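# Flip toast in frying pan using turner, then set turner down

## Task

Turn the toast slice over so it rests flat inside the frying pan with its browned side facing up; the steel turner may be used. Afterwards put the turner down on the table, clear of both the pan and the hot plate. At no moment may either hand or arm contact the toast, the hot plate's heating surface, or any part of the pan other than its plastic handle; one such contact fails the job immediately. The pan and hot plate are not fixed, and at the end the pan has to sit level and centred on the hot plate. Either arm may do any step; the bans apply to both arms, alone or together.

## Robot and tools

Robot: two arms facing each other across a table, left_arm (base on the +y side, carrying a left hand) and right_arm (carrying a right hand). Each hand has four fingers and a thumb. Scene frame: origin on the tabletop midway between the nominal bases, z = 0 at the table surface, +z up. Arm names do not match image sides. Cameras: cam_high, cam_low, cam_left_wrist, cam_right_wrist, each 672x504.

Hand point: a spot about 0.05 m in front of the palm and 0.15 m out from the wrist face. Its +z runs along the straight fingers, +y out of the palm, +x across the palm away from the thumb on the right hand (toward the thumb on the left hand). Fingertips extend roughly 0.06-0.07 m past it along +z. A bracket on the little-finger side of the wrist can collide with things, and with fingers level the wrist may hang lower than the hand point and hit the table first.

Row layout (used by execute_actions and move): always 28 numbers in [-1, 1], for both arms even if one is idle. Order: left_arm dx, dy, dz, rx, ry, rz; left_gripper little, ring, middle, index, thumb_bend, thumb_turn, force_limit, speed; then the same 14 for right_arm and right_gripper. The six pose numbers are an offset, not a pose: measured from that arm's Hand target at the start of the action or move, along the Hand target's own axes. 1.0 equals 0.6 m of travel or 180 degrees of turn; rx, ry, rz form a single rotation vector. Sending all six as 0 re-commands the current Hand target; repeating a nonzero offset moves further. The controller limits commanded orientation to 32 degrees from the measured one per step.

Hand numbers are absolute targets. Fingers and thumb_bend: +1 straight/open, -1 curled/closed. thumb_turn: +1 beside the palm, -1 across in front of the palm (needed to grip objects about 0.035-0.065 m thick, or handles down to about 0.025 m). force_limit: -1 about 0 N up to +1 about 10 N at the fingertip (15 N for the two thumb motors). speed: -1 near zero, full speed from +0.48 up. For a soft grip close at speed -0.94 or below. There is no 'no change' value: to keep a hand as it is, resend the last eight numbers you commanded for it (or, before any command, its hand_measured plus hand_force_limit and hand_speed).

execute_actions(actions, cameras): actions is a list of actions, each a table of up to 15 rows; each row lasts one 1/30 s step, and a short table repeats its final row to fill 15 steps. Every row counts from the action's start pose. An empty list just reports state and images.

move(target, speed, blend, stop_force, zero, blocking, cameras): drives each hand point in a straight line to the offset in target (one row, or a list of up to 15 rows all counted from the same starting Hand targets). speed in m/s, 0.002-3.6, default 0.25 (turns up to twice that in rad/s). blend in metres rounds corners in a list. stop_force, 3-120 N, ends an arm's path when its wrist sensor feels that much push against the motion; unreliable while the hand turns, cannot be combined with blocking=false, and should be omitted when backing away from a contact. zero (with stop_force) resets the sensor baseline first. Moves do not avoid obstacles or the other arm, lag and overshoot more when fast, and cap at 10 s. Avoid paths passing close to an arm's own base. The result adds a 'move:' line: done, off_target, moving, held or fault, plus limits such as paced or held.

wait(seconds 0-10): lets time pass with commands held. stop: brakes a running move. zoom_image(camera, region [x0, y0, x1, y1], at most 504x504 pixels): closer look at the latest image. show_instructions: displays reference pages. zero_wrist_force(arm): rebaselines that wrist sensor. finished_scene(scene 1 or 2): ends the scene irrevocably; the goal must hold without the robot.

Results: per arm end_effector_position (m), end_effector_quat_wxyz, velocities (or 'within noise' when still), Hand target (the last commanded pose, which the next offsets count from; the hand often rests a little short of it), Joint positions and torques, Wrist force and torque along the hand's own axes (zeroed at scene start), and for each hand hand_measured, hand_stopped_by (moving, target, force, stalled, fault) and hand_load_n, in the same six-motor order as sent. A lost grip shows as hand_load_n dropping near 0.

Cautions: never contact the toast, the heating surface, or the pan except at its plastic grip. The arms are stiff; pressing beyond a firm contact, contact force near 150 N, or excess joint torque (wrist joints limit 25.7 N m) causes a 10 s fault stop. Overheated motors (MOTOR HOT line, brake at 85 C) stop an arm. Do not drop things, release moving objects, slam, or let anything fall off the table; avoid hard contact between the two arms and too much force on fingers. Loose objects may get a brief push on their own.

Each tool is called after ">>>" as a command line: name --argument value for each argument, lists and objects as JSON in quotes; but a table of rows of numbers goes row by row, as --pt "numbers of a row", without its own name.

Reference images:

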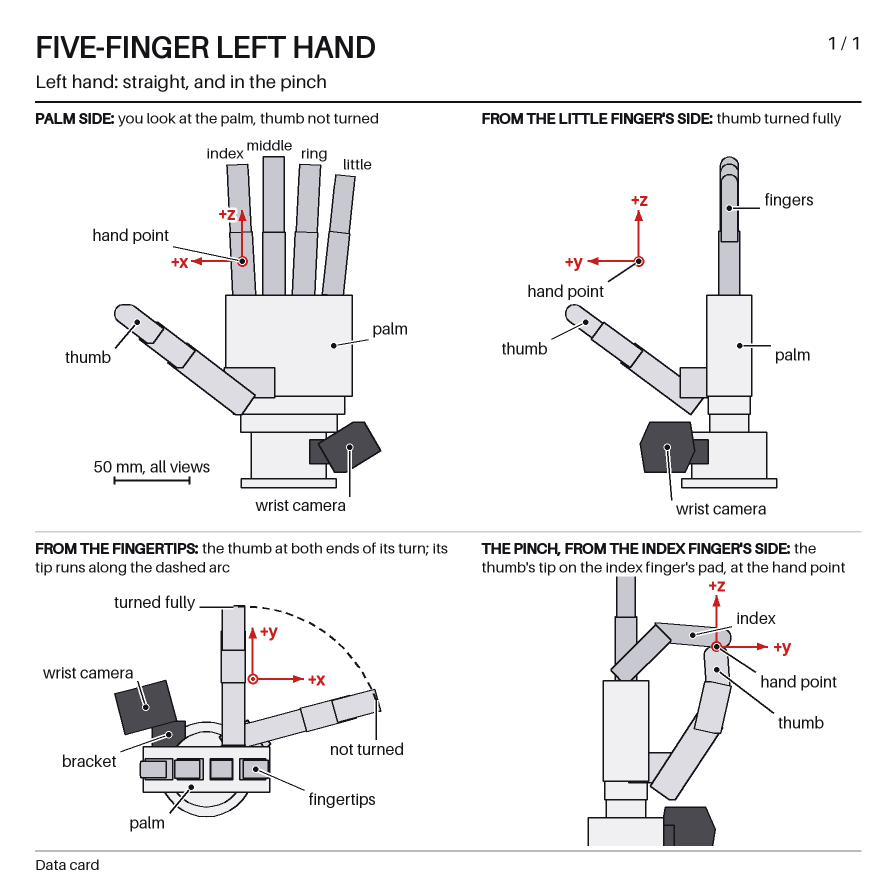

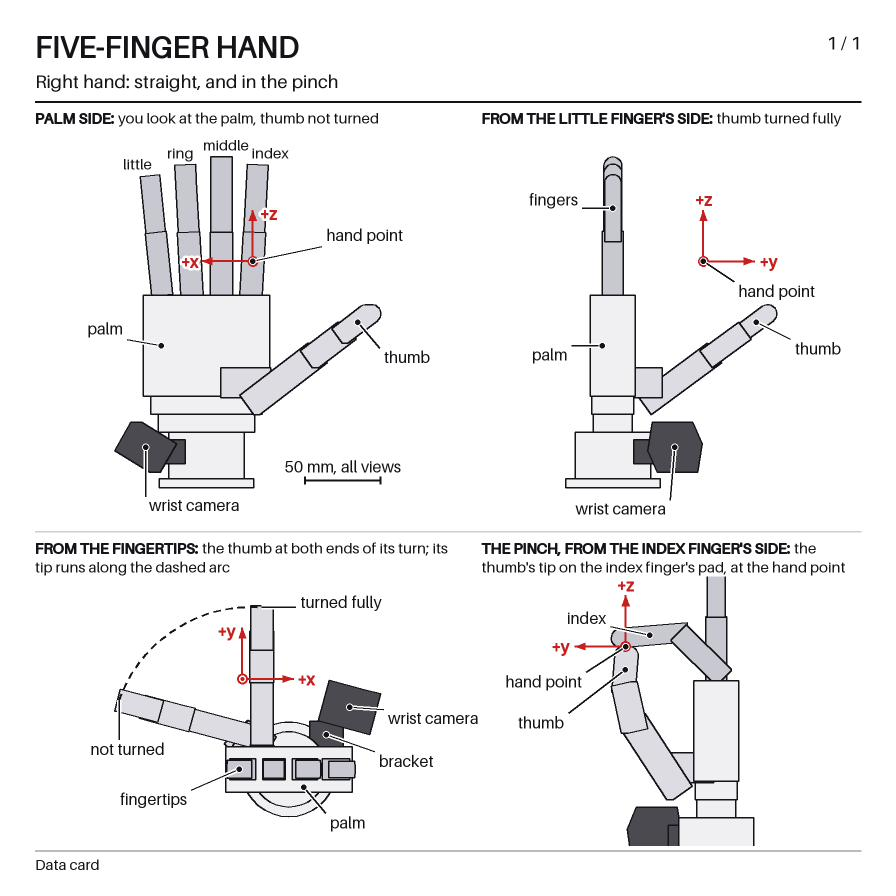

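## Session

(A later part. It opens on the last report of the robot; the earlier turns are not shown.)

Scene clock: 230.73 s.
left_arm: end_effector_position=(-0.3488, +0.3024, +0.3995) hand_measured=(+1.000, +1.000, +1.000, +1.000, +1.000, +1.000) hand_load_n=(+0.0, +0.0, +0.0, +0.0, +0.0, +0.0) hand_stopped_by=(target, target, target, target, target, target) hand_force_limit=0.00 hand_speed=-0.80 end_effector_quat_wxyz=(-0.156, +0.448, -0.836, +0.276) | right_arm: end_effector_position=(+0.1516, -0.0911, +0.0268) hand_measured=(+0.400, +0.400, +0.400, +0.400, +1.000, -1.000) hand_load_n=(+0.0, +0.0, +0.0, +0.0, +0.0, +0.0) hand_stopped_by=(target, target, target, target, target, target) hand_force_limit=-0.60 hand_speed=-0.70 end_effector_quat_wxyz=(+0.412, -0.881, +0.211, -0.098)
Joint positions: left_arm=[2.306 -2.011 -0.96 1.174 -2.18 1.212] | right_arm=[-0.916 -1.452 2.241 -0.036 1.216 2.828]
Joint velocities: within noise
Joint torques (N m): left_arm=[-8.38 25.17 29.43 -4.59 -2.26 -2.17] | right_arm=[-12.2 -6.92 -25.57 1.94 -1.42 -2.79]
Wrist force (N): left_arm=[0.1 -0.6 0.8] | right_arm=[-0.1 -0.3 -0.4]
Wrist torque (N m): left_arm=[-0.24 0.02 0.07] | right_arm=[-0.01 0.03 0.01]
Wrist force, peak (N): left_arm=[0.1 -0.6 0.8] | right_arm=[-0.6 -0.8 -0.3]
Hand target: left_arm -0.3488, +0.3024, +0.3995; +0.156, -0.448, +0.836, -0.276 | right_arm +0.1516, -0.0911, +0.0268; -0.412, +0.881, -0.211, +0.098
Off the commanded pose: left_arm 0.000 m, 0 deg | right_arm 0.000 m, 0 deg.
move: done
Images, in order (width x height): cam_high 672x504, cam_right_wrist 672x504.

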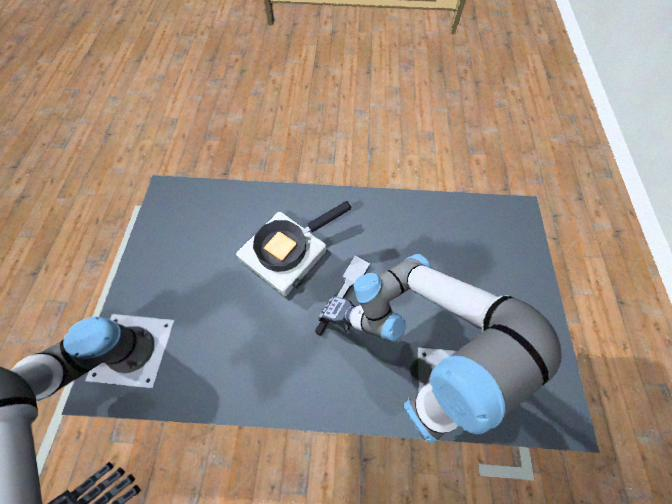

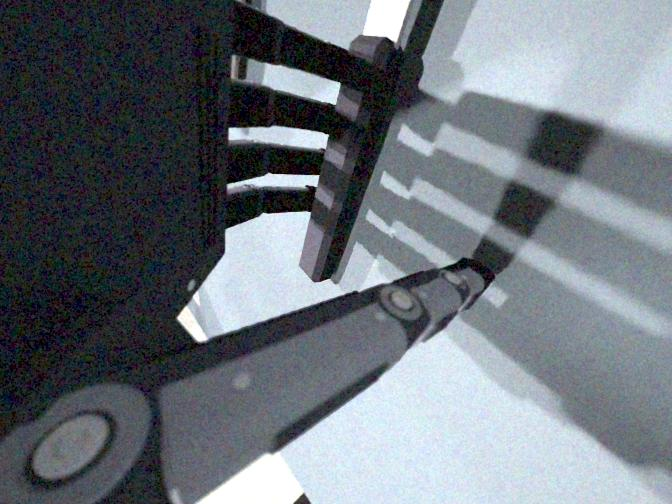

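>>> move --target '[0,0,0,0,0,0,1,1,1,1,1,1,0,-0.8,0,0,0,0,0,0,1,1,1,1,1,-1,-0.6,0]' --speed 0.05 --cameras '[]'

>>> move --target '[0,0,0,0,0,0,1,1,1,1,1,1,0,-0.8,0,-0.0236,0.0281,0,0,0,1,1,1,1,1,-1,-0.6,0]' --speed 0.05 --stop_force 5 --cameras '["cam_right_wrist"]'

>>> move --target '[0,0,0,0,0,0,1,1,1,1,1,1,0,-0.8,0,0,0,0,0,0,0.3,0.3,0.3,0.3,1,-1,-0.6,-0.7]' --speed 0.05 --cameras '["cam_right_wrist","cam_high"]'

>>> zoom_image --camera "cam_right_wrist" --region '[220, 0, 520, 300]'

Scene clock: 249.87 s.
left_arm: end_effector_position=(-0.3488, +0.3024, +0.3995) hand_measured=(+1.000, +1.000, +1.000, +1.000, +1.000, +1.000) hand_load_n=(+0.0, +0.0, +0.0, +0.0, +0.0, +0.0) hand_stopped_by=(target, target, target, target, target, target) hand_force_limit=0.00 hand_speed=-0.80 end_effector_quat_wxyz=(-0.156, +0.448, -0.836, +0.276) | right_arm: end_effector_position=(+0.1516, -0.0911, +0.0268) hand_measured=(+1.000, +1.000, +1.000, +1.000, +1.000, -1.000) hand_load_n=(+0.0, +0.0, +0.0, +0.0, +0.0, +0.0) hand_stopped_by=(target, target, target, target, target, target) hand_force_limit=-0.60 hand_speed=0.00 end_effector_quat_wxyz=(+0.412, -0.881, +0.211, -0.098)
Joint positions: left_arm=[2.306 -2.011 -0.96 1.174 -2.18 1.212] | right_arm=[-0.916 -1.452 2.241 -0.036 1.216 2.828]
Joint velocities: within noise
Joint torques (N m): left_arm=[-8.98 25.84 28.22 -4.58 -2.22 -2.11] | right_arm=[-10.29 -7.65 -15.48 0.93 1.24 -2.65]
Wrist force (N): left_arm=[-0.1 -0.3 0.5] | right_arm=[-0.4 0.1 -0.5]
Wrist torque (N m): left_arm=[-0.16 0.04 0.05] | right_arm=[0.05 0.07 0.00]
Wrist force, peak (N): left_arm=[-0.5 0.0 0.9] | right_arm=[-0.3 -0.2 -0.6]
Hand target: left_arm -0.3488, +0.3024, +0.3995; +0.156, -0.448, +0.836, -0.276 | right_arm +0.1516, -0.0911, +0.0268; -0.412, +0.881, -0.211, +0.098
Off the commanded pose: left_arm 0.000 m, 0 deg | right_arm 0.000 m, 0 deg.
move: done
No camera images: "cameras" was empty.

Scene clock: 251.33 s.
left_arm: end_effector_position=(-0.3488, +0.3024, +0.3995) hand_measured=(+1.000, +1.000, +1.000, +1.000, +1.000, +1.000) hand_load_n=(+0.0, +0.0, +0.0, +0.0, +0.0, +0.0) hand_stopped_by=(target, target, target, target, target, target) hand_force_limit=0.00 hand_speed=-0.80 end_effector_quat_wxyz=(-0.156, +0.448, -0.836, +0.276) | right_arm: end_effector_position=(+0.1615, -0.0714, +0.0269) hand_measured=(+1.000, +1.000, +1.000, +1.000, +1.000, -1.000) hand_load_n=(+0.0, +0.0, +0.0, +0.0, +0.0, +0.0) hand_stopped_by=(target, target, target, target, target, target) hand_force_limit=-0.60 hand_speed=0.00 end_effector_quat_wxyz=(+0.412, -0.881, +0.211, -0.098)
Joint positions: left_arm=[2.306 -2.011 -0.96 1.174 -2.18 1.212] | right_arm=[-0.881 -1.403 2.179 -0.032 1.242 2.854]
Joint velocities: within noise
Joint torques (N m): left_arm=[-8.48 25.37 28.01 -4.51 -2.32 -2.11] | right_arm=[9.85 -9.66 -28.31 2.09 1.55 2.25]
Wrist force (N): left_arm=[-0.2 0.0 0.6] | right_arm=[0.1 -0.1 -0.4]
Wrist torque (N m): left_arm=[-0.12 0.05 0.04] | right_arm=[0.01 0.01 0.04]
Wrist force, peak (N): left_arm=[-0.3 -0.4 0.8] | right_arm=[-0.2 0.5 -0.5]
Hand target: left_arm -0.3488, +0.3024, +0.3995; +0.156, -0.448, +0.836, -0.276 | right_arm +0.1615, -0.0714, +0.0269; -0.412, +0.881, -0.211, +0.098
Off the commanded pose: left_arm 0.000 m, 0 deg | right_arm 0.000 m, 0 deg.
move: done
Images, in order (width x height): cam_right_wrist 672x504.

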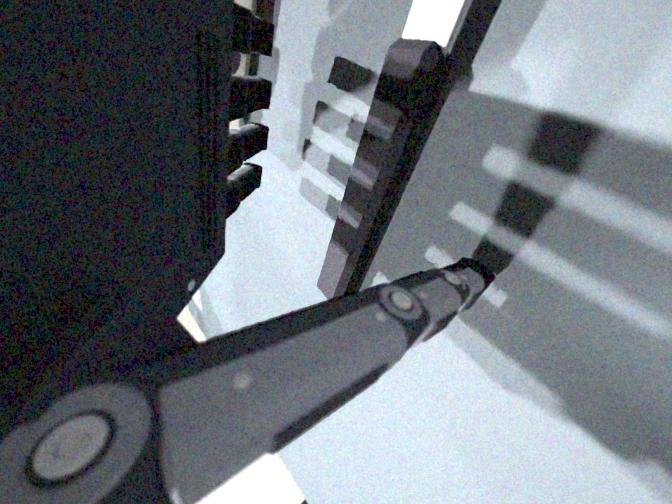

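Scene clock: 252.47 s.
left_arm: end_effector_position=(-0.3488, +0.3024, +0.3995) hand_measured=(+1.000, +1.000, +1.000, +1.000, +1.000, +1.000) hand_load_n=(+0.0, +0.0, +0.0, +0.0, +0.0, -0.5) hand_stopped_by=(target, target, target, target, target, target) hand_force_limit=0.00 hand_speed=-0.80 end_effector_quat_wxyz=(-0.156, +0.448, -0.836, +0.276) | right_arm: end_effector_position=(+0.1615, -0.0714, +0.0269) hand_measured=(+0.300, +0.300, +0.300, +0.300, +1.000, -1.000) hand_load_n=(+0.0, +0.0, +0.0, +0.0, +0.0, +0.0) hand_stopped_by=(target, target, target, target, target, target) hand_force_limit=-0.60 hand_speed=-0.70 end_effector_quat_wxyz=(+0.412, -0.881, +0.211, -0.098)
Joint positions: left_arm=[2.306 -2.011 -0.96 1.174 -2.18 1.212] | right_arm=[-0.881 -1.403 2.179 -0.032 1.242 2.854]
Joint velocities: within noise
Joint torques (N m): left_arm=[-7.78 25.99 28.57 -4.72 -2.12 -2.37] | right_arm=[9.39 -9.61 -25.03 1.8 1.42 2.25]
Wrist force (N): left_arm=[0.1 -0.2 0.4] | right_arm=[0.0 0.0 -0.4]
Wrist torque (N m): left_arm=[-0.15 -0.01 0.07] | right_arm=[0.04 0.02 0.05]
Wrist force, peak (N): left_arm=[0.0 -0.3 0.9] | right_arm=[-0.3 -0.1 -0.6]
Hand target: left_arm -0.3488, +0.3024, +0.3995; +0.156, -0.448, +0.836, -0.276 | right_arm +0.1615, -0.0714, +0.0269; -0.412, +0.881, -0.211, +0.098
Off the commanded pose: left_arm 0.000 m, 0 deg | right_arm 0.000 m, 0 deg.
move: done
Images, in order (width x height): cam_high 672x504, cam_right_wrist 672x504.

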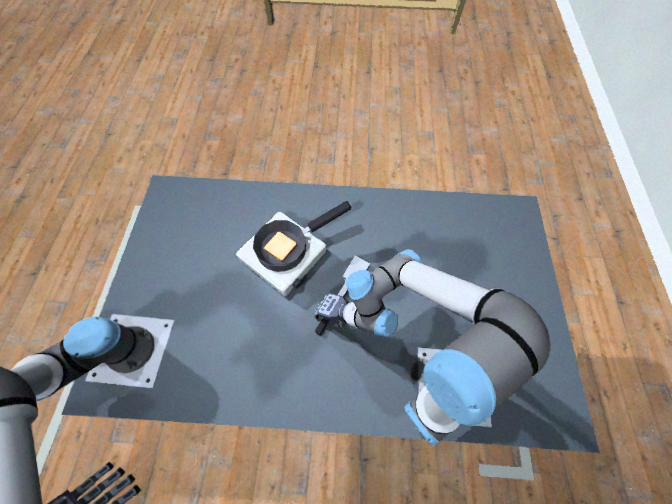

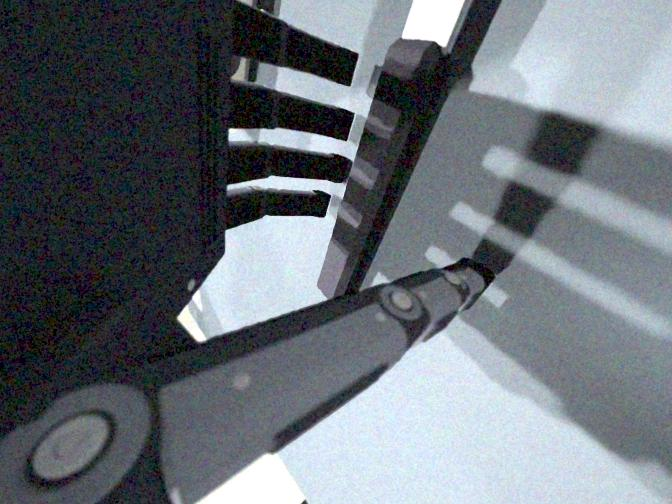

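Scaled by 1.680.

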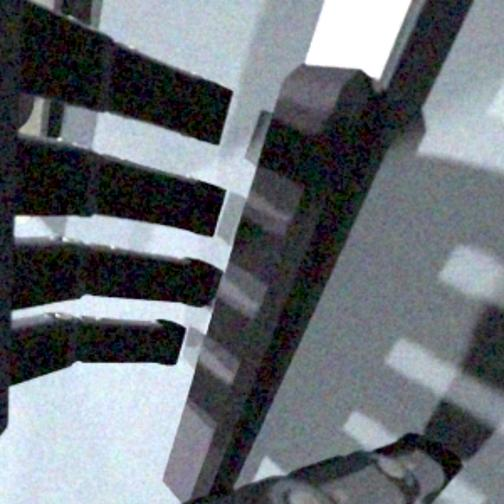

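>>> move --target '[0,0,0,0,0,0,1,1,1,1,1,1,0,-0.8,0,0,0,0,0,0,0,0,0,0,1,-1,-0.6,-0.7]' --speed 0.05 --cameras '["cam_right_wrist","cam_high"]'

>>> zoom_image --camera "cam_right_wrist" --region '[220, 0, 520, 300]'

Scene clock: 257.30 s.
left_arm: end_effector_position=(-0.3488, +0.3024, +0.3995) hand_measured=(+1.000, +1.000, +1.000, +1.000, +1.000, +1.000) hand_load_n=(+0.0, +0.0, +0.0, +0.0, +0.0, +0.0) hand_stopped_by=(target, target, target, target, target, target) hand_force_limit=0.00 hand_speed=-0.80 end_effector_quat_wxyz=(-0.156, +0.448, -0.836, +0.276) | right_arm: end_effector_position=(+0.1615, -0.0714, +0.0269) hand_measured=(+0.000, +0.000, +0.000, +0.000, +1.000, -1.000) hand_load_n=(+0.0, +0.0, +0.0, +0.0, +0.0, +0.0) hand_stopped_by=(target, target, target, target, target, target) hand_force_limit=-0.60 hand_speed=-0.70 end_effector_quat_wxyz=(+0.412, -0.881, +0.211, -0.098)
Joint positions: left_arm=[2.306 -2.011 -0.96 1.174 -2.18 1.212] | right_arm=[-0.881 -1.403 2.179 -0.032 1.242 2.854]
Joint velocities: within noise
Joint torques (N m): left_arm=[-8.08 25.42 27.81 -4.42 -1.91 -2.17] | right_arm=[5.59 -10.71 -14.44 0.94 0.56 2.11]
Wrist force (N): left_arm=[0.0 -0.2 0.6] | right_arm=[-0.1 -0.2 -0.7]
Wrist torque (N m): left_arm=[-0.16 0.03 0.06] | right_arm=[0.02 0.03 0.04]
Wrist force, peak (N): left_arm=[-0.3 -0.4 0.8] | right_arm=[-0.3 -0.3 -0.6]
Hand target: left_arm -0.3488, +0.3024, +0.3995; +0.156, -0.448, +0.836, -0.276 | right_arm +0.1615, -0.0714, +0.0269; -0.412, +0.881, -0.211, +0.098
Off the commanded pose: left_arm 0.000 m, 0 deg | right_arm 0.000 m, 0 deg.
move: done
Images, in order (width x height): cam_high 672x504, cam_right_wrist 672x504.

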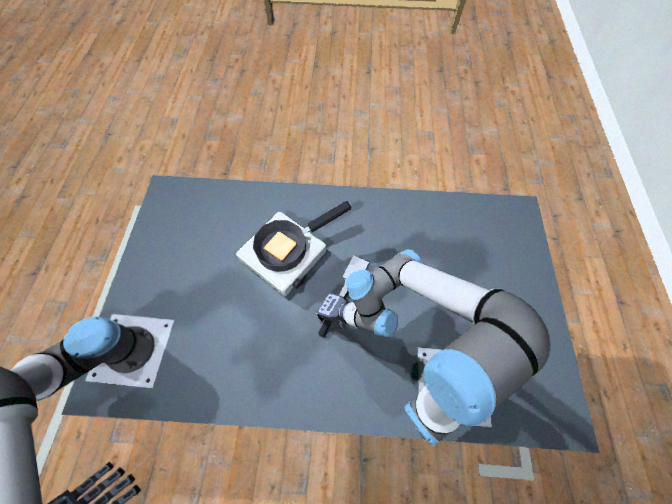

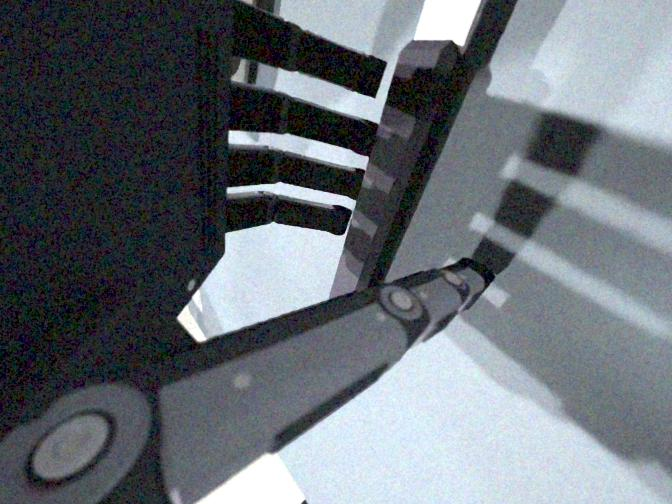

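Scaled by 1.680.

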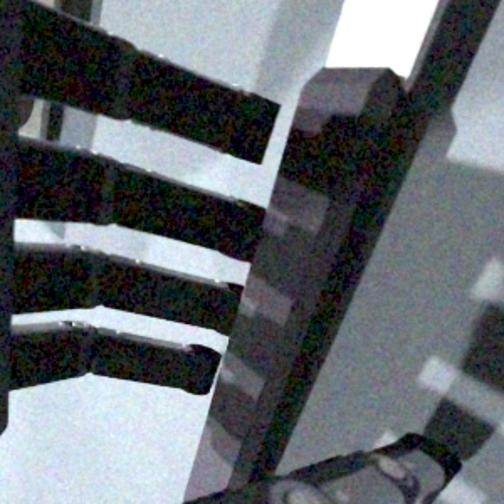

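>>> move --target '[0,0,0,0,0,0,1,1,1,1,1,1,0,-0.8,0,0,0,0,0,0,-0.3,-0.3,-0.3,-0.3,1,-1,-0.4,-0.7]' --speed 0.05 --cameras '["cam_right_wrist","cam_high"]'

>>> zoom_image --camera "cam_right_wrist" --region '[220, 0, 520, 300]'

Scene clock: 260.47 s.
left_arm: end_effector_position=(-0.3488, +0.3024, +0.3995) hand_measured=(+1.000, +1.000, +1.000, +1.000, +1.000, +1.000) hand_load_n=(+0.0, +0.0, +0.0, +0.0, +0.0, -0.5) hand_stopped_by=(target, target, target, target, target, target) hand_force_limit=0.00 hand_speed=-0.80 end_effector_quat_wxyz=(-0.156, +0.448, -0.836, +0.276) | right_arm: end_effector_position=(+0.1615, -0.0714, +0.0269) hand_measured=(-0.300, -0.300, -0.300, -0.300, +1.000, -1.000) hand_load_n=(+0.0, +0.5, +0.5, +0.0, +0.0, +0.0) hand_stopped_by=(target, target, target, target, target, target) hand_force_limit=-0.40 hand_speed=-0.70 end_effector_quat_wxyz=(+0.412, -0.881, +0.211, -0.098)
Joint positions: left_arm=[2.306 -2.011 -0.96 1.174 -2.18 1.212] | right_arm=[-0.881 -1.403 2.179 -0.032 1.242 2.854]
Joint velocities: within noise
Joint torques (N m): left_arm=[-8.28 25.47 27.75 -4.57 -1.78 -2.14] | right_arm=[3.28 -11.32 -5.98 0.24 -0.05 2.06]
Wrist force (N): left_arm=[0.1 -0.1 0.3] | right_arm=[-0.2 -0.3 -0.1]
Wrist torque (N m): left_arm=[-0.12 0.01 0.06] | right_arm=[0.02 0.04 0.03]
Wrist force, peak (N): left_arm=[0.1 -0.3 0.9] | right_arm=[-0.3 -0.1 -0.6]
Hand target: left_arm -0.3488, +0.3024, +0.3995; +0.156, -0.448, +0.836, -0.276 | right_arm +0.1615, -0.0714, +0.0269; -0.412, +0.881, -0.211, +0.098
Off the commanded pose: left_arm 0.000 m, 0 deg | right_arm 0.000 m, 0 deg.
move: done
Images, in order (width x height): cam_high 672x504, cam_right_wrist 672x504.

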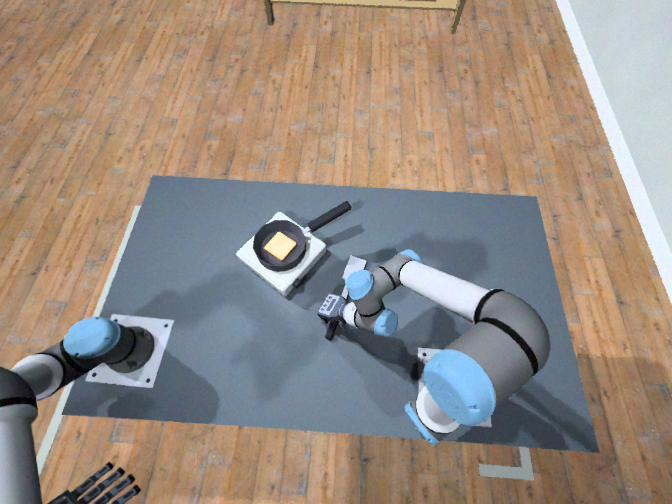

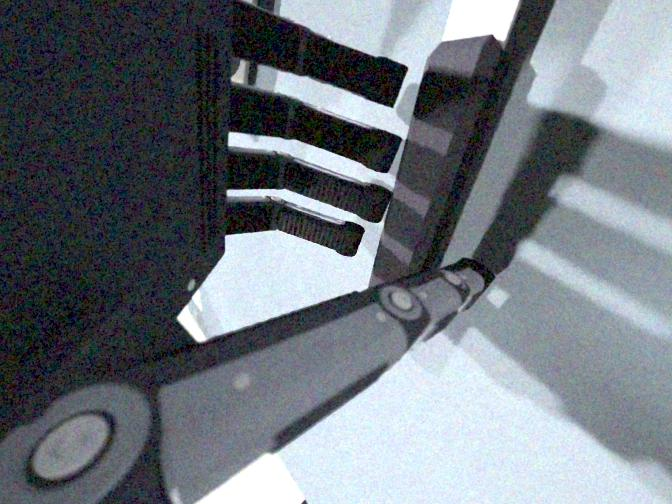

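Scaled by 1.680.

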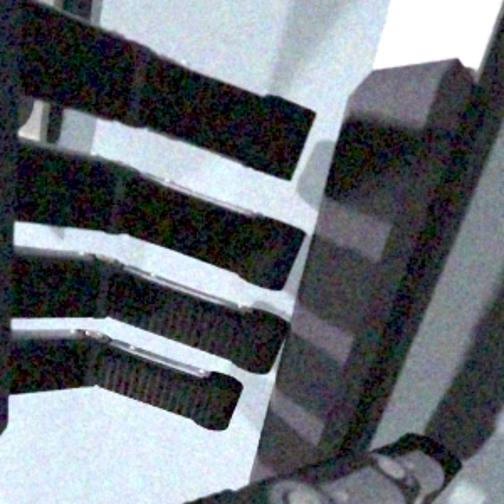

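>>> move --target '[0,0,0,0,0,0,1,1,1,1,1,1,0,-0.8,0,0.0077,0.0064,0,0,0,-0.3,-0.3,-0.3,-0.3,1,-1,-0.4,-0.7]' --speed 0.02 --stop_force 4 --cameras '[]'

>>> move --target '[0,0,0,0,0,0,1,1,1,1,1,1,0,-0.8,0,0,0,0,0,0,-0.3,-0.3,-0.3,-0.3,0.5,-1,-0.6,-0.7]' --speed 0.05 --cameras '["cam_right_wrist","cam_high"]'

>>> zoom_image --camera "cam_high" --region '[290, 250, 390, 350]'

Scene clock: 271.17 s.
left_arm: end_effector_position=(-0.3488, +0.3024, +0.3995) hand_measured=(+1.000, +1.000, +1.000, +1.000, +1.000, +1.000) hand_load_n=(+0.0, +0.0, -0.5, +0.0, +0.0, +0.0) hand_stopped_by=(target, target, target, target, target, target) hand_force_limit=0.00 hand_speed=-0.80 end_effector_quat_wxyz=(-0.156, +0.448, -0.836, +0.276) | right_arm: end_effector_position=(+0.1616, -0.0714, +0.0259) hand_measured=(-0.300, -0.300, -0.300, -0.300, +1.000, -1.000) hand_load_n=(+0.0, +0.0, -3.0, +0.0, +0.0, +0.0) hand_stopped_by=(target, target, target, target, target, target) hand_force_limit=-0.40 hand_speed=-0.70 end_effector_quat_wxyz=(+0.412, -0.881, +0.211, -0.098)
Joint positions: left_arm=[2.306 -2.011 -0.96 1.174 -2.18 1.212] | right_arm=[-0.881 -1.401 2.18 -0.035 1.242 2.854]
Joint velocities: within noise
Joint torques (N m): left_arm=[-7.54 26.81 27.16 -4.34 -1.78 -2.49] | right_arm=[0.18 -34.39 -26.21 2.25 -0.83 1.83]
Wrist force (N): left_arm=[0.0 -0.4 0.3] | right_arm=[-0.2 -4.2 -2.3]
Wrist torque (N m): left_arm=[-0.17 0.02 0.07] | right_arm=[0.03 0.08 -0.07]
Wrist force, peak (N): left_arm=[0.2 -0.4 0.8] | right_arm=[0.6 -7.6 -2.9]
Hand target: left_arm -0.3488, +0.3024, +0.3995; +0.156, -0.448, +0.836, -0.276 | right_arm +0.1616, -0.0714, +0.0259; -0.412, +0.881, -0.211, +0.098 (not the last commanded pose)
Off the commanded pose: left_arm 0.000 m, 0 deg | right_arm 0.005 m, 0 deg.
move: contact (right_arm)
No camera images: "cameras" was empty.

Scene clock: 271.93 s.
left_arm: end_effector_position=(-0.3488, +0.3024, +0.3995) hand_measured=(+1.000, +1.000, +1.000, +1.000, +1.000, +1.000) hand_load_n=(+0.0, +0.0, +0.0, +0.0, +0.0, +0.0) hand_stopped_by=(target, target, target, target, target, target) hand_force_limit=0.00 hand_speed=-0.80 end_effector_quat_wxyz=(-0.156, +0.448, -0.836, +0.276) | right_arm: end_effector_position=(+0.1616, -0.0714, +0.0259) hand_measured=(-0.300, -0.300, -0.300, -0.300, +0.790, -1.000) hand_load_n=(+0.0, +0.0, -2.5, +0.0, +5.0, +0.5) hand_stopped_by=(target, target, target, target, force, target) hand_force_limit=-0.60 hand_speed=-0.70 end_effector_quat_wxyz=(+0.412, -0.881, +0.211, -0.098)
Joint positions: left_arm=[2.306 -2.011 -0.96 1.174 -2.18 1.212] | right_arm=[-0.881 -1.401 2.18 -0.035 1.242 2.854]
Joint velocities: within noise
Joint torques (N m): left_arm=[-6.42 24.94 27.94 -4.29 -1.34 -2.31] | right_arm=[0.66 -34.11 -25.24 1.28 -0.76 1.85]
Wrist force (N): left_arm=[-0.1 -0.3 0.7] | right_arm=[-0.4 -2.8 -4.8]
Wrist torque (N m): left_arm=[-0.17 0.04 0.06] | right_arm=[-0.03 0.10 -0.07]
Wrist force, peak (N): left_arm=[0.1 -0.1 1.1] | right_arm=[-0.4 -2.8 -4.8]
Hand target: left_arm -0.3488, +0.3024, +0.3995; +0.156, -0.448, +0.836, -0.276 | right_arm +0.1616, -0.0714, +0.0259; -0.412, +0.881, -0.211, +0.098
Off the commanded pose: left_arm 0.000 m, 0 deg | right_arm 0.000 m, 0 deg.
move: done
Images, in order (width x height): cam_high 672x504, cam_right_wrist 672x504.

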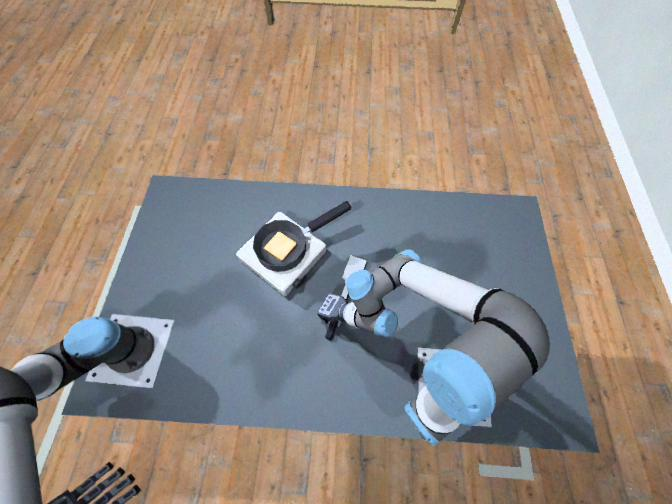

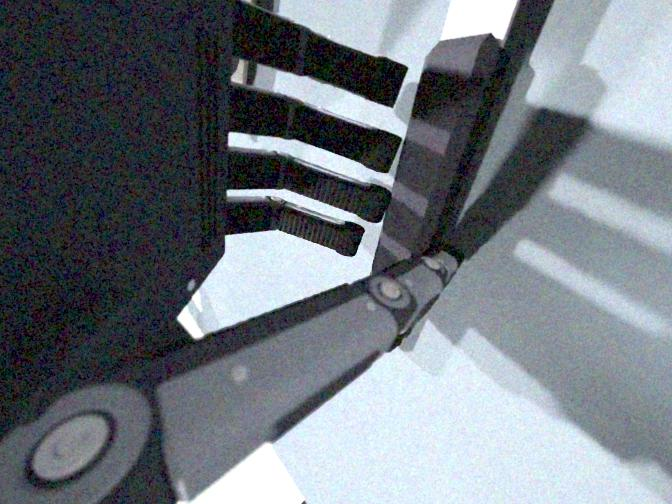

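Scaled by 5.040.

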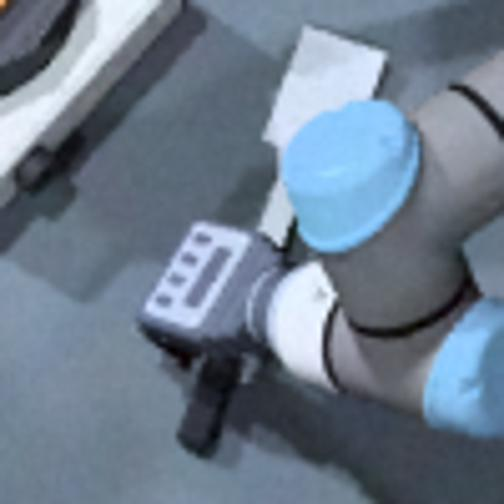

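>>> move --target '[0,0,0,0,0,0,1,1,1,1,1,1,0,-0.8,0,-0.0038,-0.0032,0,0,0,-0.3,-0.3,-0.3,-0.3,0.5,-1,-0.4,-0.7]' --speed 0.05 --cameras '[]'

>>> move --target '[0,0,0,0,0,0,1,1,1,1,1,1,0,-0.8,0,0,0,0,0,0,-0.6,-0.6,-0.6,-0.6,0.4,-1,-0.2,-0.7]' --speed 0.05 --cameras '["cam_right_wrist","cam_high"]'

>>> zoom_image --camera "cam_right_wrist" --region '[220, 0, 520, 300]'

Scene clock: 279.50 s.
left_arm: end_effector_position=(-0.3488, +0.3024, +0.3995) hand_measured=(+1.000, +1.000, +1.000, +1.000, +1.000, +1.000) hand_load_n=(+0.0, +0.0, +0.0, +0.0, +0.0, +0.0) hand_stopped_by=(target, target, target, target, target, target) hand_force_limit=0.00 hand_speed=-0.80 end_effector_quat_wxyz=(-0.156, +0.448, -0.836, +0.276) | right_arm: end_effector_position=(+0.1615, -0.0714, +0.0288) hand_measured=(-0.300, -0.300, -0.300, -0.300, +0.790, -1.000) hand_load_n=(+0.0, +0.0, +0.0, +0.0, +0.5, +0.0) hand_stopped_by=(target, target, target, target, force, target) hand_force_limit=-0.40 hand_speed=-0.70 end_effector_quat_wxyz=(+0.412, -0.881, +0.211, -0.098)
Joint positions: left_arm=[2.306 -2.011 -0.96 1.174 -2.18 1.212] | right_arm=[-0.881 -1.407 2.177 -0.026 1.242 2.854]
Joint velocities: within noise
Joint torques (N m): left_arm=[-7.82 25.01 27.32 -4.49 -1.38 -2.26] | right_arm=[-3.84 -38.95 -28.56 2.19 -1.42 1.47]
Wrist force (N): left_arm=[0.1 0.0 0.6] | right_arm=[-0.1 -0.2 -0.4]
Wrist torque (N m): left_arm=[-0.13 0.00 0.07] | right_arm=[0.03 0.03 0.03]
Wrist force, peak (N): left_arm=[-0.1 -0.3 0.9] | right_arm=[-0.3 -2.9 -5.0]
Hand target: left_arm -0.3488, +0.3024, +0.3995; +0.156, -0.448, +0.836, -0.276 | right_arm +0.1616, -0.0714, +0.0289; -0.412, +0.881, -0.211, +0.098
Off the commanded pose: left_arm 0.000 m, 0 deg | right_arm 0.000 m, 0 deg.
move: done
No camera images: "cameras" was empty.

Scene clock: 280.53 s.
left_arm: end_effector_position=(-0.3488, +0.3024, +0.3995) hand_measured=(+1.000, +1.000, +1.000, +1.000, +1.000, +1.000) hand_load_n=(+0.0, +0.0, +0.0, +0.0, +0.0, -0.5) hand_stopped_by=(target, target, target, target, target, target) hand_force_limit=0.00 hand_speed=-0.80 end_effector_quat_wxyz=(-0.156, +0.448, -0.836, +0.276) | right_arm: end_effector_position=(+0.1615, -0.0714, +0.0289) hand_measured=(-0.600, -0.600, -0.600, -0.600, +0.466, -1.000) hand_load_n=(+0.0, +0.0, +0.5, +0.0, +6.0, +1.0) hand_stopped_by=(target, target, target, target, force, target) hand_force_limit=-0.20 hand_speed=-0.70 end_effector_quat_wxyz=(+0.412, -0.881, +0.211, -0.098)
Joint positions: left_arm=[2.306 -2.011 -0.96 1.174 -2.18 1.212] | right_arm=[-0.881 -1.407 2.177 -0.026 1.242 2.854]
Joint velocities: within noise
Joint torques (N m): left_arm=[-9.06 26.15 27.24 -4.45 -1.3 -2.33] | right_arm=[-10.3 -36.21 -27.77 1.92 -1.45 -0.16]
Wrist force (N): left_arm=[-0.1 -0.1 0.6] | right_arm=[-0.1 -0.2 -0.3]
Wrist torque (N m): left_arm=[-0.14 0.04 0.05] | right_arm=[0.01 0.03 0.04]
Wrist force, peak (N): left_arm=[0.2 -0.2 1.0] | right_arm=[-0.1 0.2 -0.9]
Hand target: left_arm -0.3488, +0.3024, +0.3995; +0.156, -0.448, +0.836, -0.276 | right_arm +0.1616, -0.0714, +0.0289; -0.412, +0.881, -0.211, +0.098
Off the commanded pose: left_arm 0.000 m, 0 deg | right_arm 0.000 m, 0 deg.
move: done
Images, in order (width x height): cam_high 672x504, cam_right_wrist 672x504.

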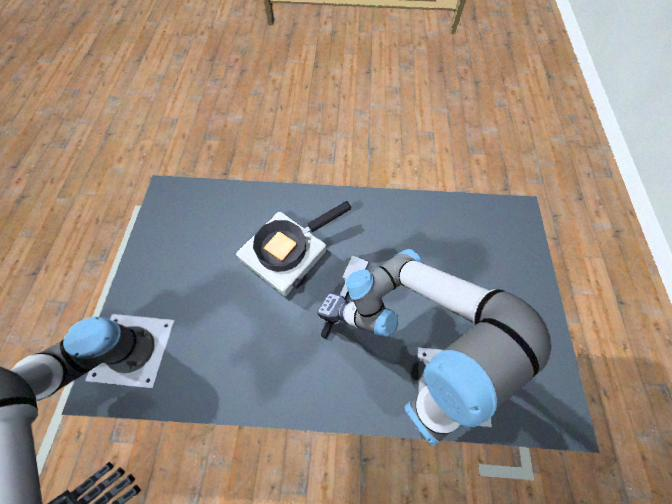

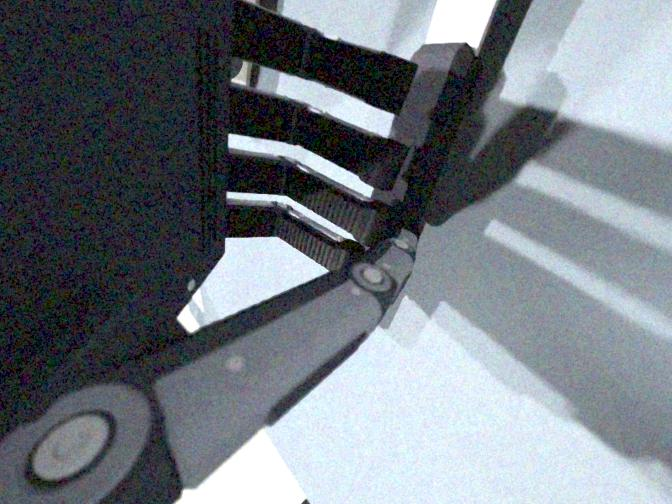

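Scaled by 1.680.

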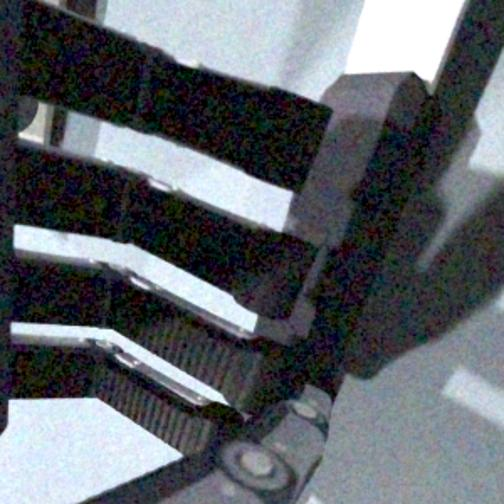

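>>> zoom_image --camera "cam_high" --region '[290, 250, 390, 350]'

>>> zoom_image --camera "cam_low" --region '[260, 160, 380, 260]'

Scaled by 5.040.

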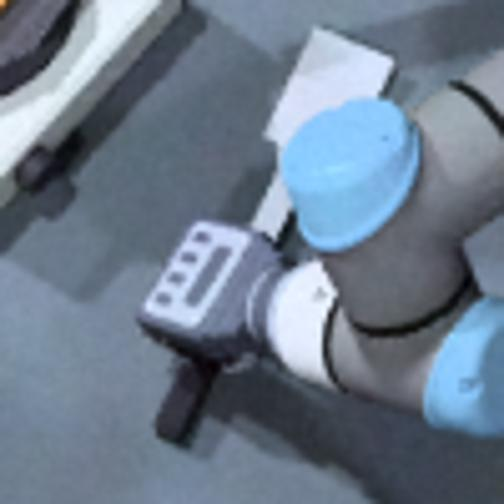

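This scene's latest camera images include none from cam_low. They are from: cam_high, cam_right_wrist. cam_low's image comes with the result of a call that names it in "cameras".

>>> move --target '[0,0,0,0,0,0,1,1,1,1,1,1,0,-0.8,0,0,0,0,0,0,-0.8,-0.8,-0.8,-0.8,0.3,-1,0.0,-0.7]' --speed 0.05 --cameras '["cam_right_wrist","cam_high","cam_low"]'

>>> zoom_image --camera "cam_right_wrist" --region '[220, 0, 520, 300]'

>>> zoom_image --camera "cam_low" --region '[260, 160, 380, 260]'

Scene clock: 288.23 s.
left_arm: end_effector_position=(-0.3488, +0.3024, +0.3995) hand_measured=(+1.000, +1.000, +1.000, +1.000, +1.000, +1.000) hand_load_n=(+0.0, +0.0, +0.0, +0.0, -0.5, +0.0) hand_stopped_by=(target, target, target, target, target, target) hand_force_limit=0.00 hand_speed=-0.80 end_effector_quat_wxyz=(-0.156, +0.448, -0.836, +0.276) | right_arm: end_effector_position=(+0.1616, -0.0714, +0.0289) hand_measured=(-0.800, -0.800, -0.622, -0.800, +0.458, -1.000) hand_load_n=(+0.0, +0.0, +14.5, +0.0, +8.5, +1.5) hand_stopped_by=(target, target, force, target, force, target) hand_force_limit=0.00 hand_speed=-0.70 end_effector_quat_wxyz=(+0.412, -0.881, +0.211, -0.098)
Joint positions: left_arm=[2.306 -2.011 -0.96 1.174 -2.18 1.212] | right_arm=[-0.881 -1.407 2.177 -0.026 1.242 2.854]
Joint velocities: within noise
Joint torques (N m): left_arm=[-8.16 25.96 26.07 -4.1 -1.25 -1.99] | right_arm=[-10.84 -36.25 -24.26 1.55 -1.54 -2.37]
Wrist force (N): left_arm=[0.0 -0.4 0.6] | right_arm=[0.0 -0.1 -0.2]
Wrist torque (N m): left_arm=[-0.19 0.02 0.07] | right_arm=[0.03 0.01 0.04]
Wrist force, peak (N): left_arm=[0.1 -0.4 0.9] | right_arm=[0.0 -0.2 -0.8]
Hand target: left_arm -0.3488, +0.3024, +0.3995; +0.156, -0.448, +0.836, -0.276 | right_arm +0.1616, -0.0714, +0.0289; -0.412, +0.881, -0.211, +0.098
Off the commanded pose: left_arm 0.000 m, 0 deg | right_arm 0.000 m, 0 deg.
move: done
Images, in order (width x height): cam_high 672x504, cam_low 672x504, cam_right_wrist 672x504.

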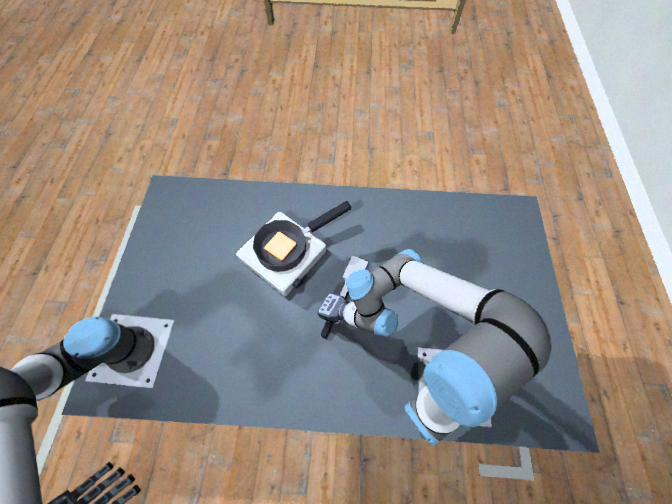

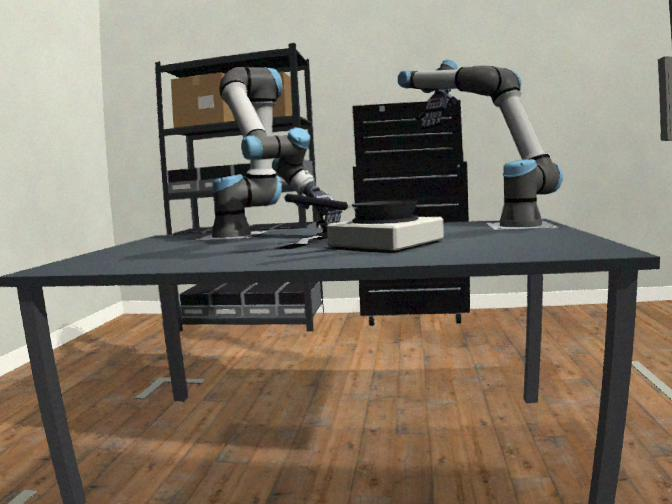

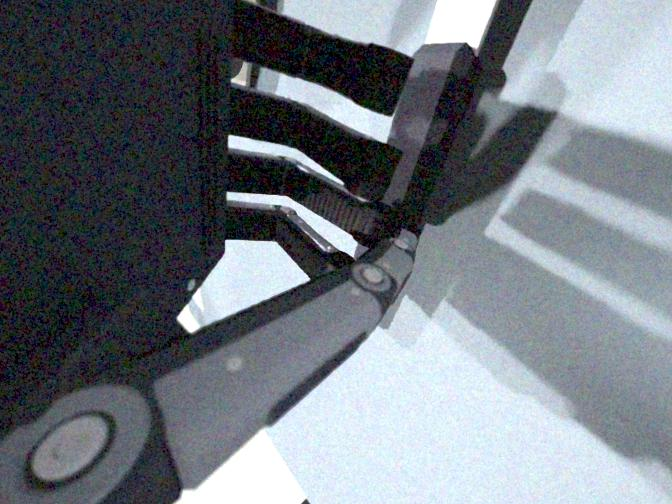

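Scaled by 1.680.

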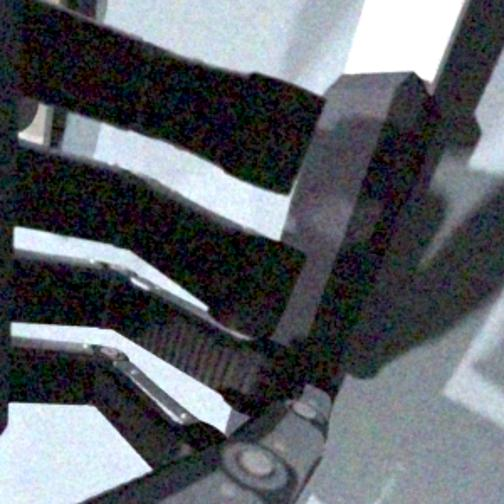

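Scaled by 4.200.

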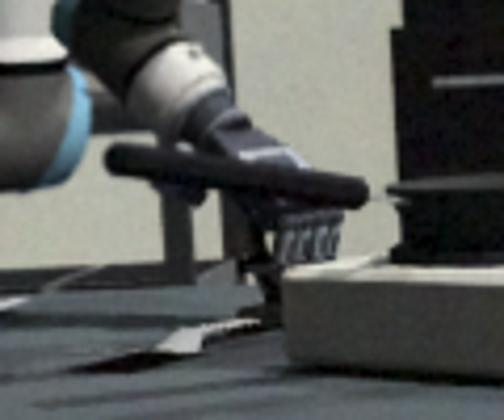

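>>> move --target '[0,0,0,0,0,0,1,1,1,1,1,1,0,-0.8,0,0,0,0,0,0,0.3,0.3,0.3,0.3,1,-1,0.0,0]' --speed 0.05 --cameras '[]'

>>> move --target '[0,0,0,0,0,0,1,1,1,1,1,1,0,-0.8,0,0.0255,0.0214,0,0,0,0.3,0.3,0.3,0.3,1,-1,0.0,0]' --speed 0.02 --stop_force 4 --cameras '["cam_right_wrist","cam_high","cam_low"]'

>>> zoom_image --camera "cam_right_wrist" --region '[220, 0, 520, 300]'

>>> zoom_image --camera "cam_low" --region '[260, 160, 380, 260]'

Scene clock: 294.90 s.
left_arm: end_effector_position=(-0.3488, +0.3024, +0.3995) hand_measured=(+1.000, +1.000, +1.000, +1.000, +1.000, +1.000) hand_load_n=(+0.0, +0.0, +0.0, +0.0, +0.0, +0.0) hand_stopped_by=(target, target, target, target, target, target) hand_force_limit=0.00 hand_speed=-0.80 end_effector_quat_wxyz=(-0.156, +0.448, -0.836, +0.276) | right_arm: end_effector_position=(+0.1615, -0.0714, +0.0289) hand_measured=(+0.300, -0.284, -0.342, +0.300, +1.000, -1.000) hand_load_n=(+0.0, -14.5, -15.5, +0.0, +0.0, +0.0) hand_stopped_by=(target, stalled, stalled, target, target, target) hand_force_limit=0.00 hand_speed=0.00 end_effector_quat_wxyz=(+0.412, -0.881, +0.210, -0.098)
Joint positions: left_arm=[2.306 -2.011 -0.96 1.174 -2.18 1.212] | right_arm=[-0.881 -1.407 2.177 -0.026 1.242 2.854]
Joint velocities: within noise
Joint torques (N m): left_arm=[-6.89 26.07 26.38 -4.31 -1.06 -2.19] | right_arm=[-10.54 -12.37 -20.86 -1.99 0.17 -2.43]
Wrist force (N): left_arm=[0.0 -0.3 0.7] | right_arm=[-1.6 -12.9 -22.2]
Wrist torque (N m): left_arm=[-0.18 0.03 0.07] | right_arm=[-0.23 0.70 -0.29]
Wrist force, peak (N): left_arm=[0.1 -0.4 0.9] | right_arm=[-1.8 -13.4 -23.6]
Hand target: left_arm -0.3488, +0.3024, +0.3995; +0.156, -0.448, +0.836, -0.276 | right_arm +0.1616, -0.0714, +0.0289; -0.412, +0.881, -0.211, +0.098
Off the commanded pose: left_arm 0.000 m, 0 deg | right_arm 0.000 m, 0 deg.
move: done
No camera images: "cameras" was empty.

Scene clock: 296.13 s.
left_arm: end_effector_position=(-0.3488, +0.3024, +0.3995) hand_measured=(+1.000, +1.000, +1.000, +1.000, +1.000, +1.000) hand_load_n=(+0.0, +0.0, +0.0, +0.0, +0.0, -0.5) hand_stopped_by=(target, target, target, target, target, target) hand_force_limit=0.00 hand_speed=-0.80 end_effector_quat_wxyz=(-0.156, +0.448, -0.836, +0.276) | right_arm: end_effector_position=(+0.1617, -0.0713, +0.0287) hand_measured=(+0.300, -0.286, -0.342, +0.300, +1.000, -1.000) hand_load_n=(+0.0, -17.0, -18.5, +0.0, +0.0, +0.5) hand_stopped_by=(target, stalled, stalled, target, target, target) hand_force_limit=0.00 hand_speed=0.00 end_effector_quat_wxyz=(+0.412, -0.881, +0.210, -0.098)
Joint positions: left_arm=[2.306 -2.011 -0.96 1.174 -2.18 1.212] | right_arm=[-0.881 -1.407 2.177 -0.027 1.242 2.854]
Joint velocities: within noise
Joint torques (N m): left_arm=[-8.31 24.53 25.17 -4.21 -0.82 -2.08] | right_arm=[-10.91 -24.98 -23.91 -0.01 0.88 -2.5]
Wrist force (N): left_arm=[-0.2 -0.2 0.7] | right_arm=[-3.0 -16.1 -26.0]
Wrist torque (N m): left_arm=[-0.16 0.05 0.05] | right_arm=[-0.24 0.85 -0.39]
Wrist force, peak (N): left_arm=[0.1 -0.2 0.8] | right_arm=[-3.1 -24.1 -31.0]
Hand target: left_arm -0.3488, +0.3024, +0.3995; +0.156, -0.448, +0.836, -0.276 | right_arm +0.1617, -0.0713, +0.0287; -0.412, +0.881, -0.210, +0.098 (not the last commanded pose)
Off the commanded pose: left_arm 0.000 m, 0 deg | right_arm 0.020 m, 0 deg.
move: contact (right_arm)
Images, in order (width x height): cam_high 672x504, cam_low 672x504, cam_right_wrist 672x504.

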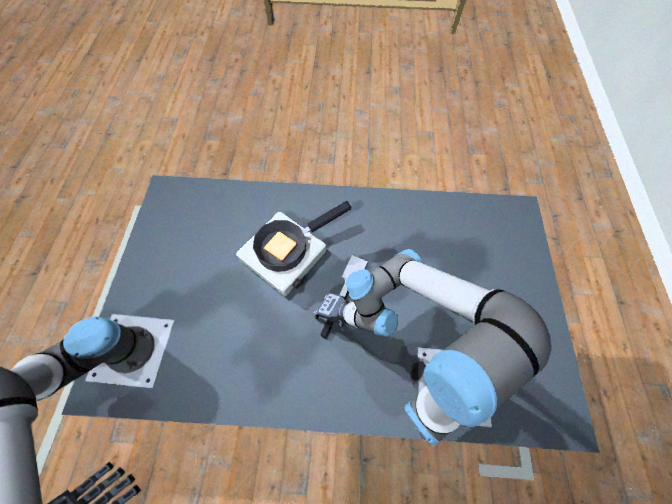

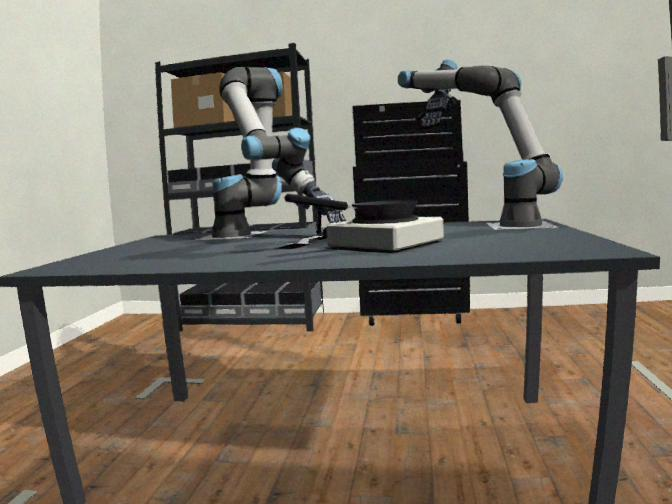

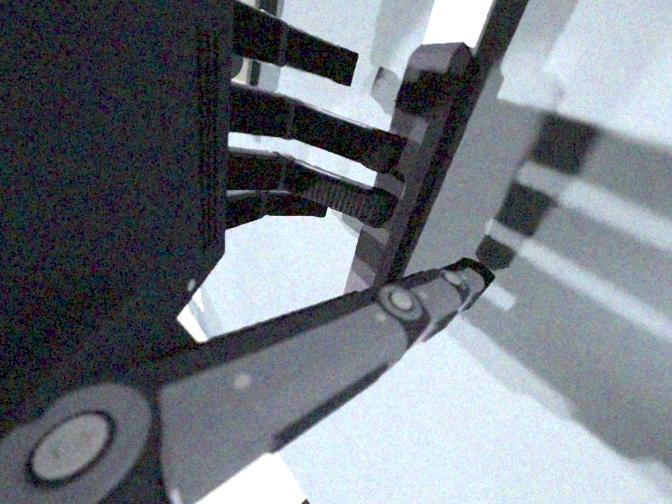

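Scaled by 1.680.

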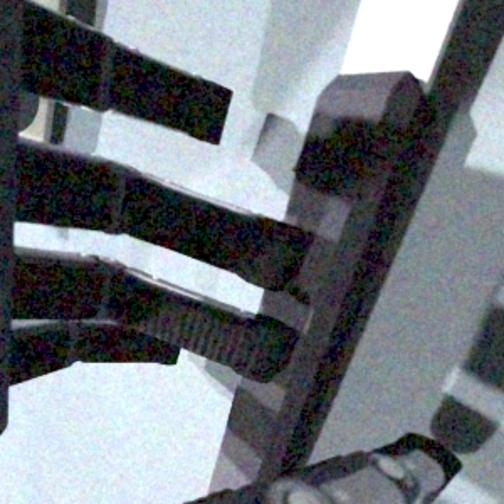

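Scaled by 4.200.

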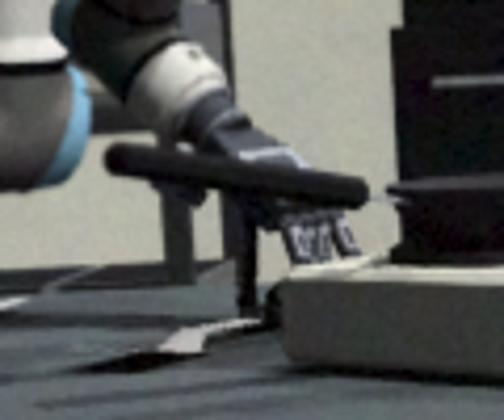

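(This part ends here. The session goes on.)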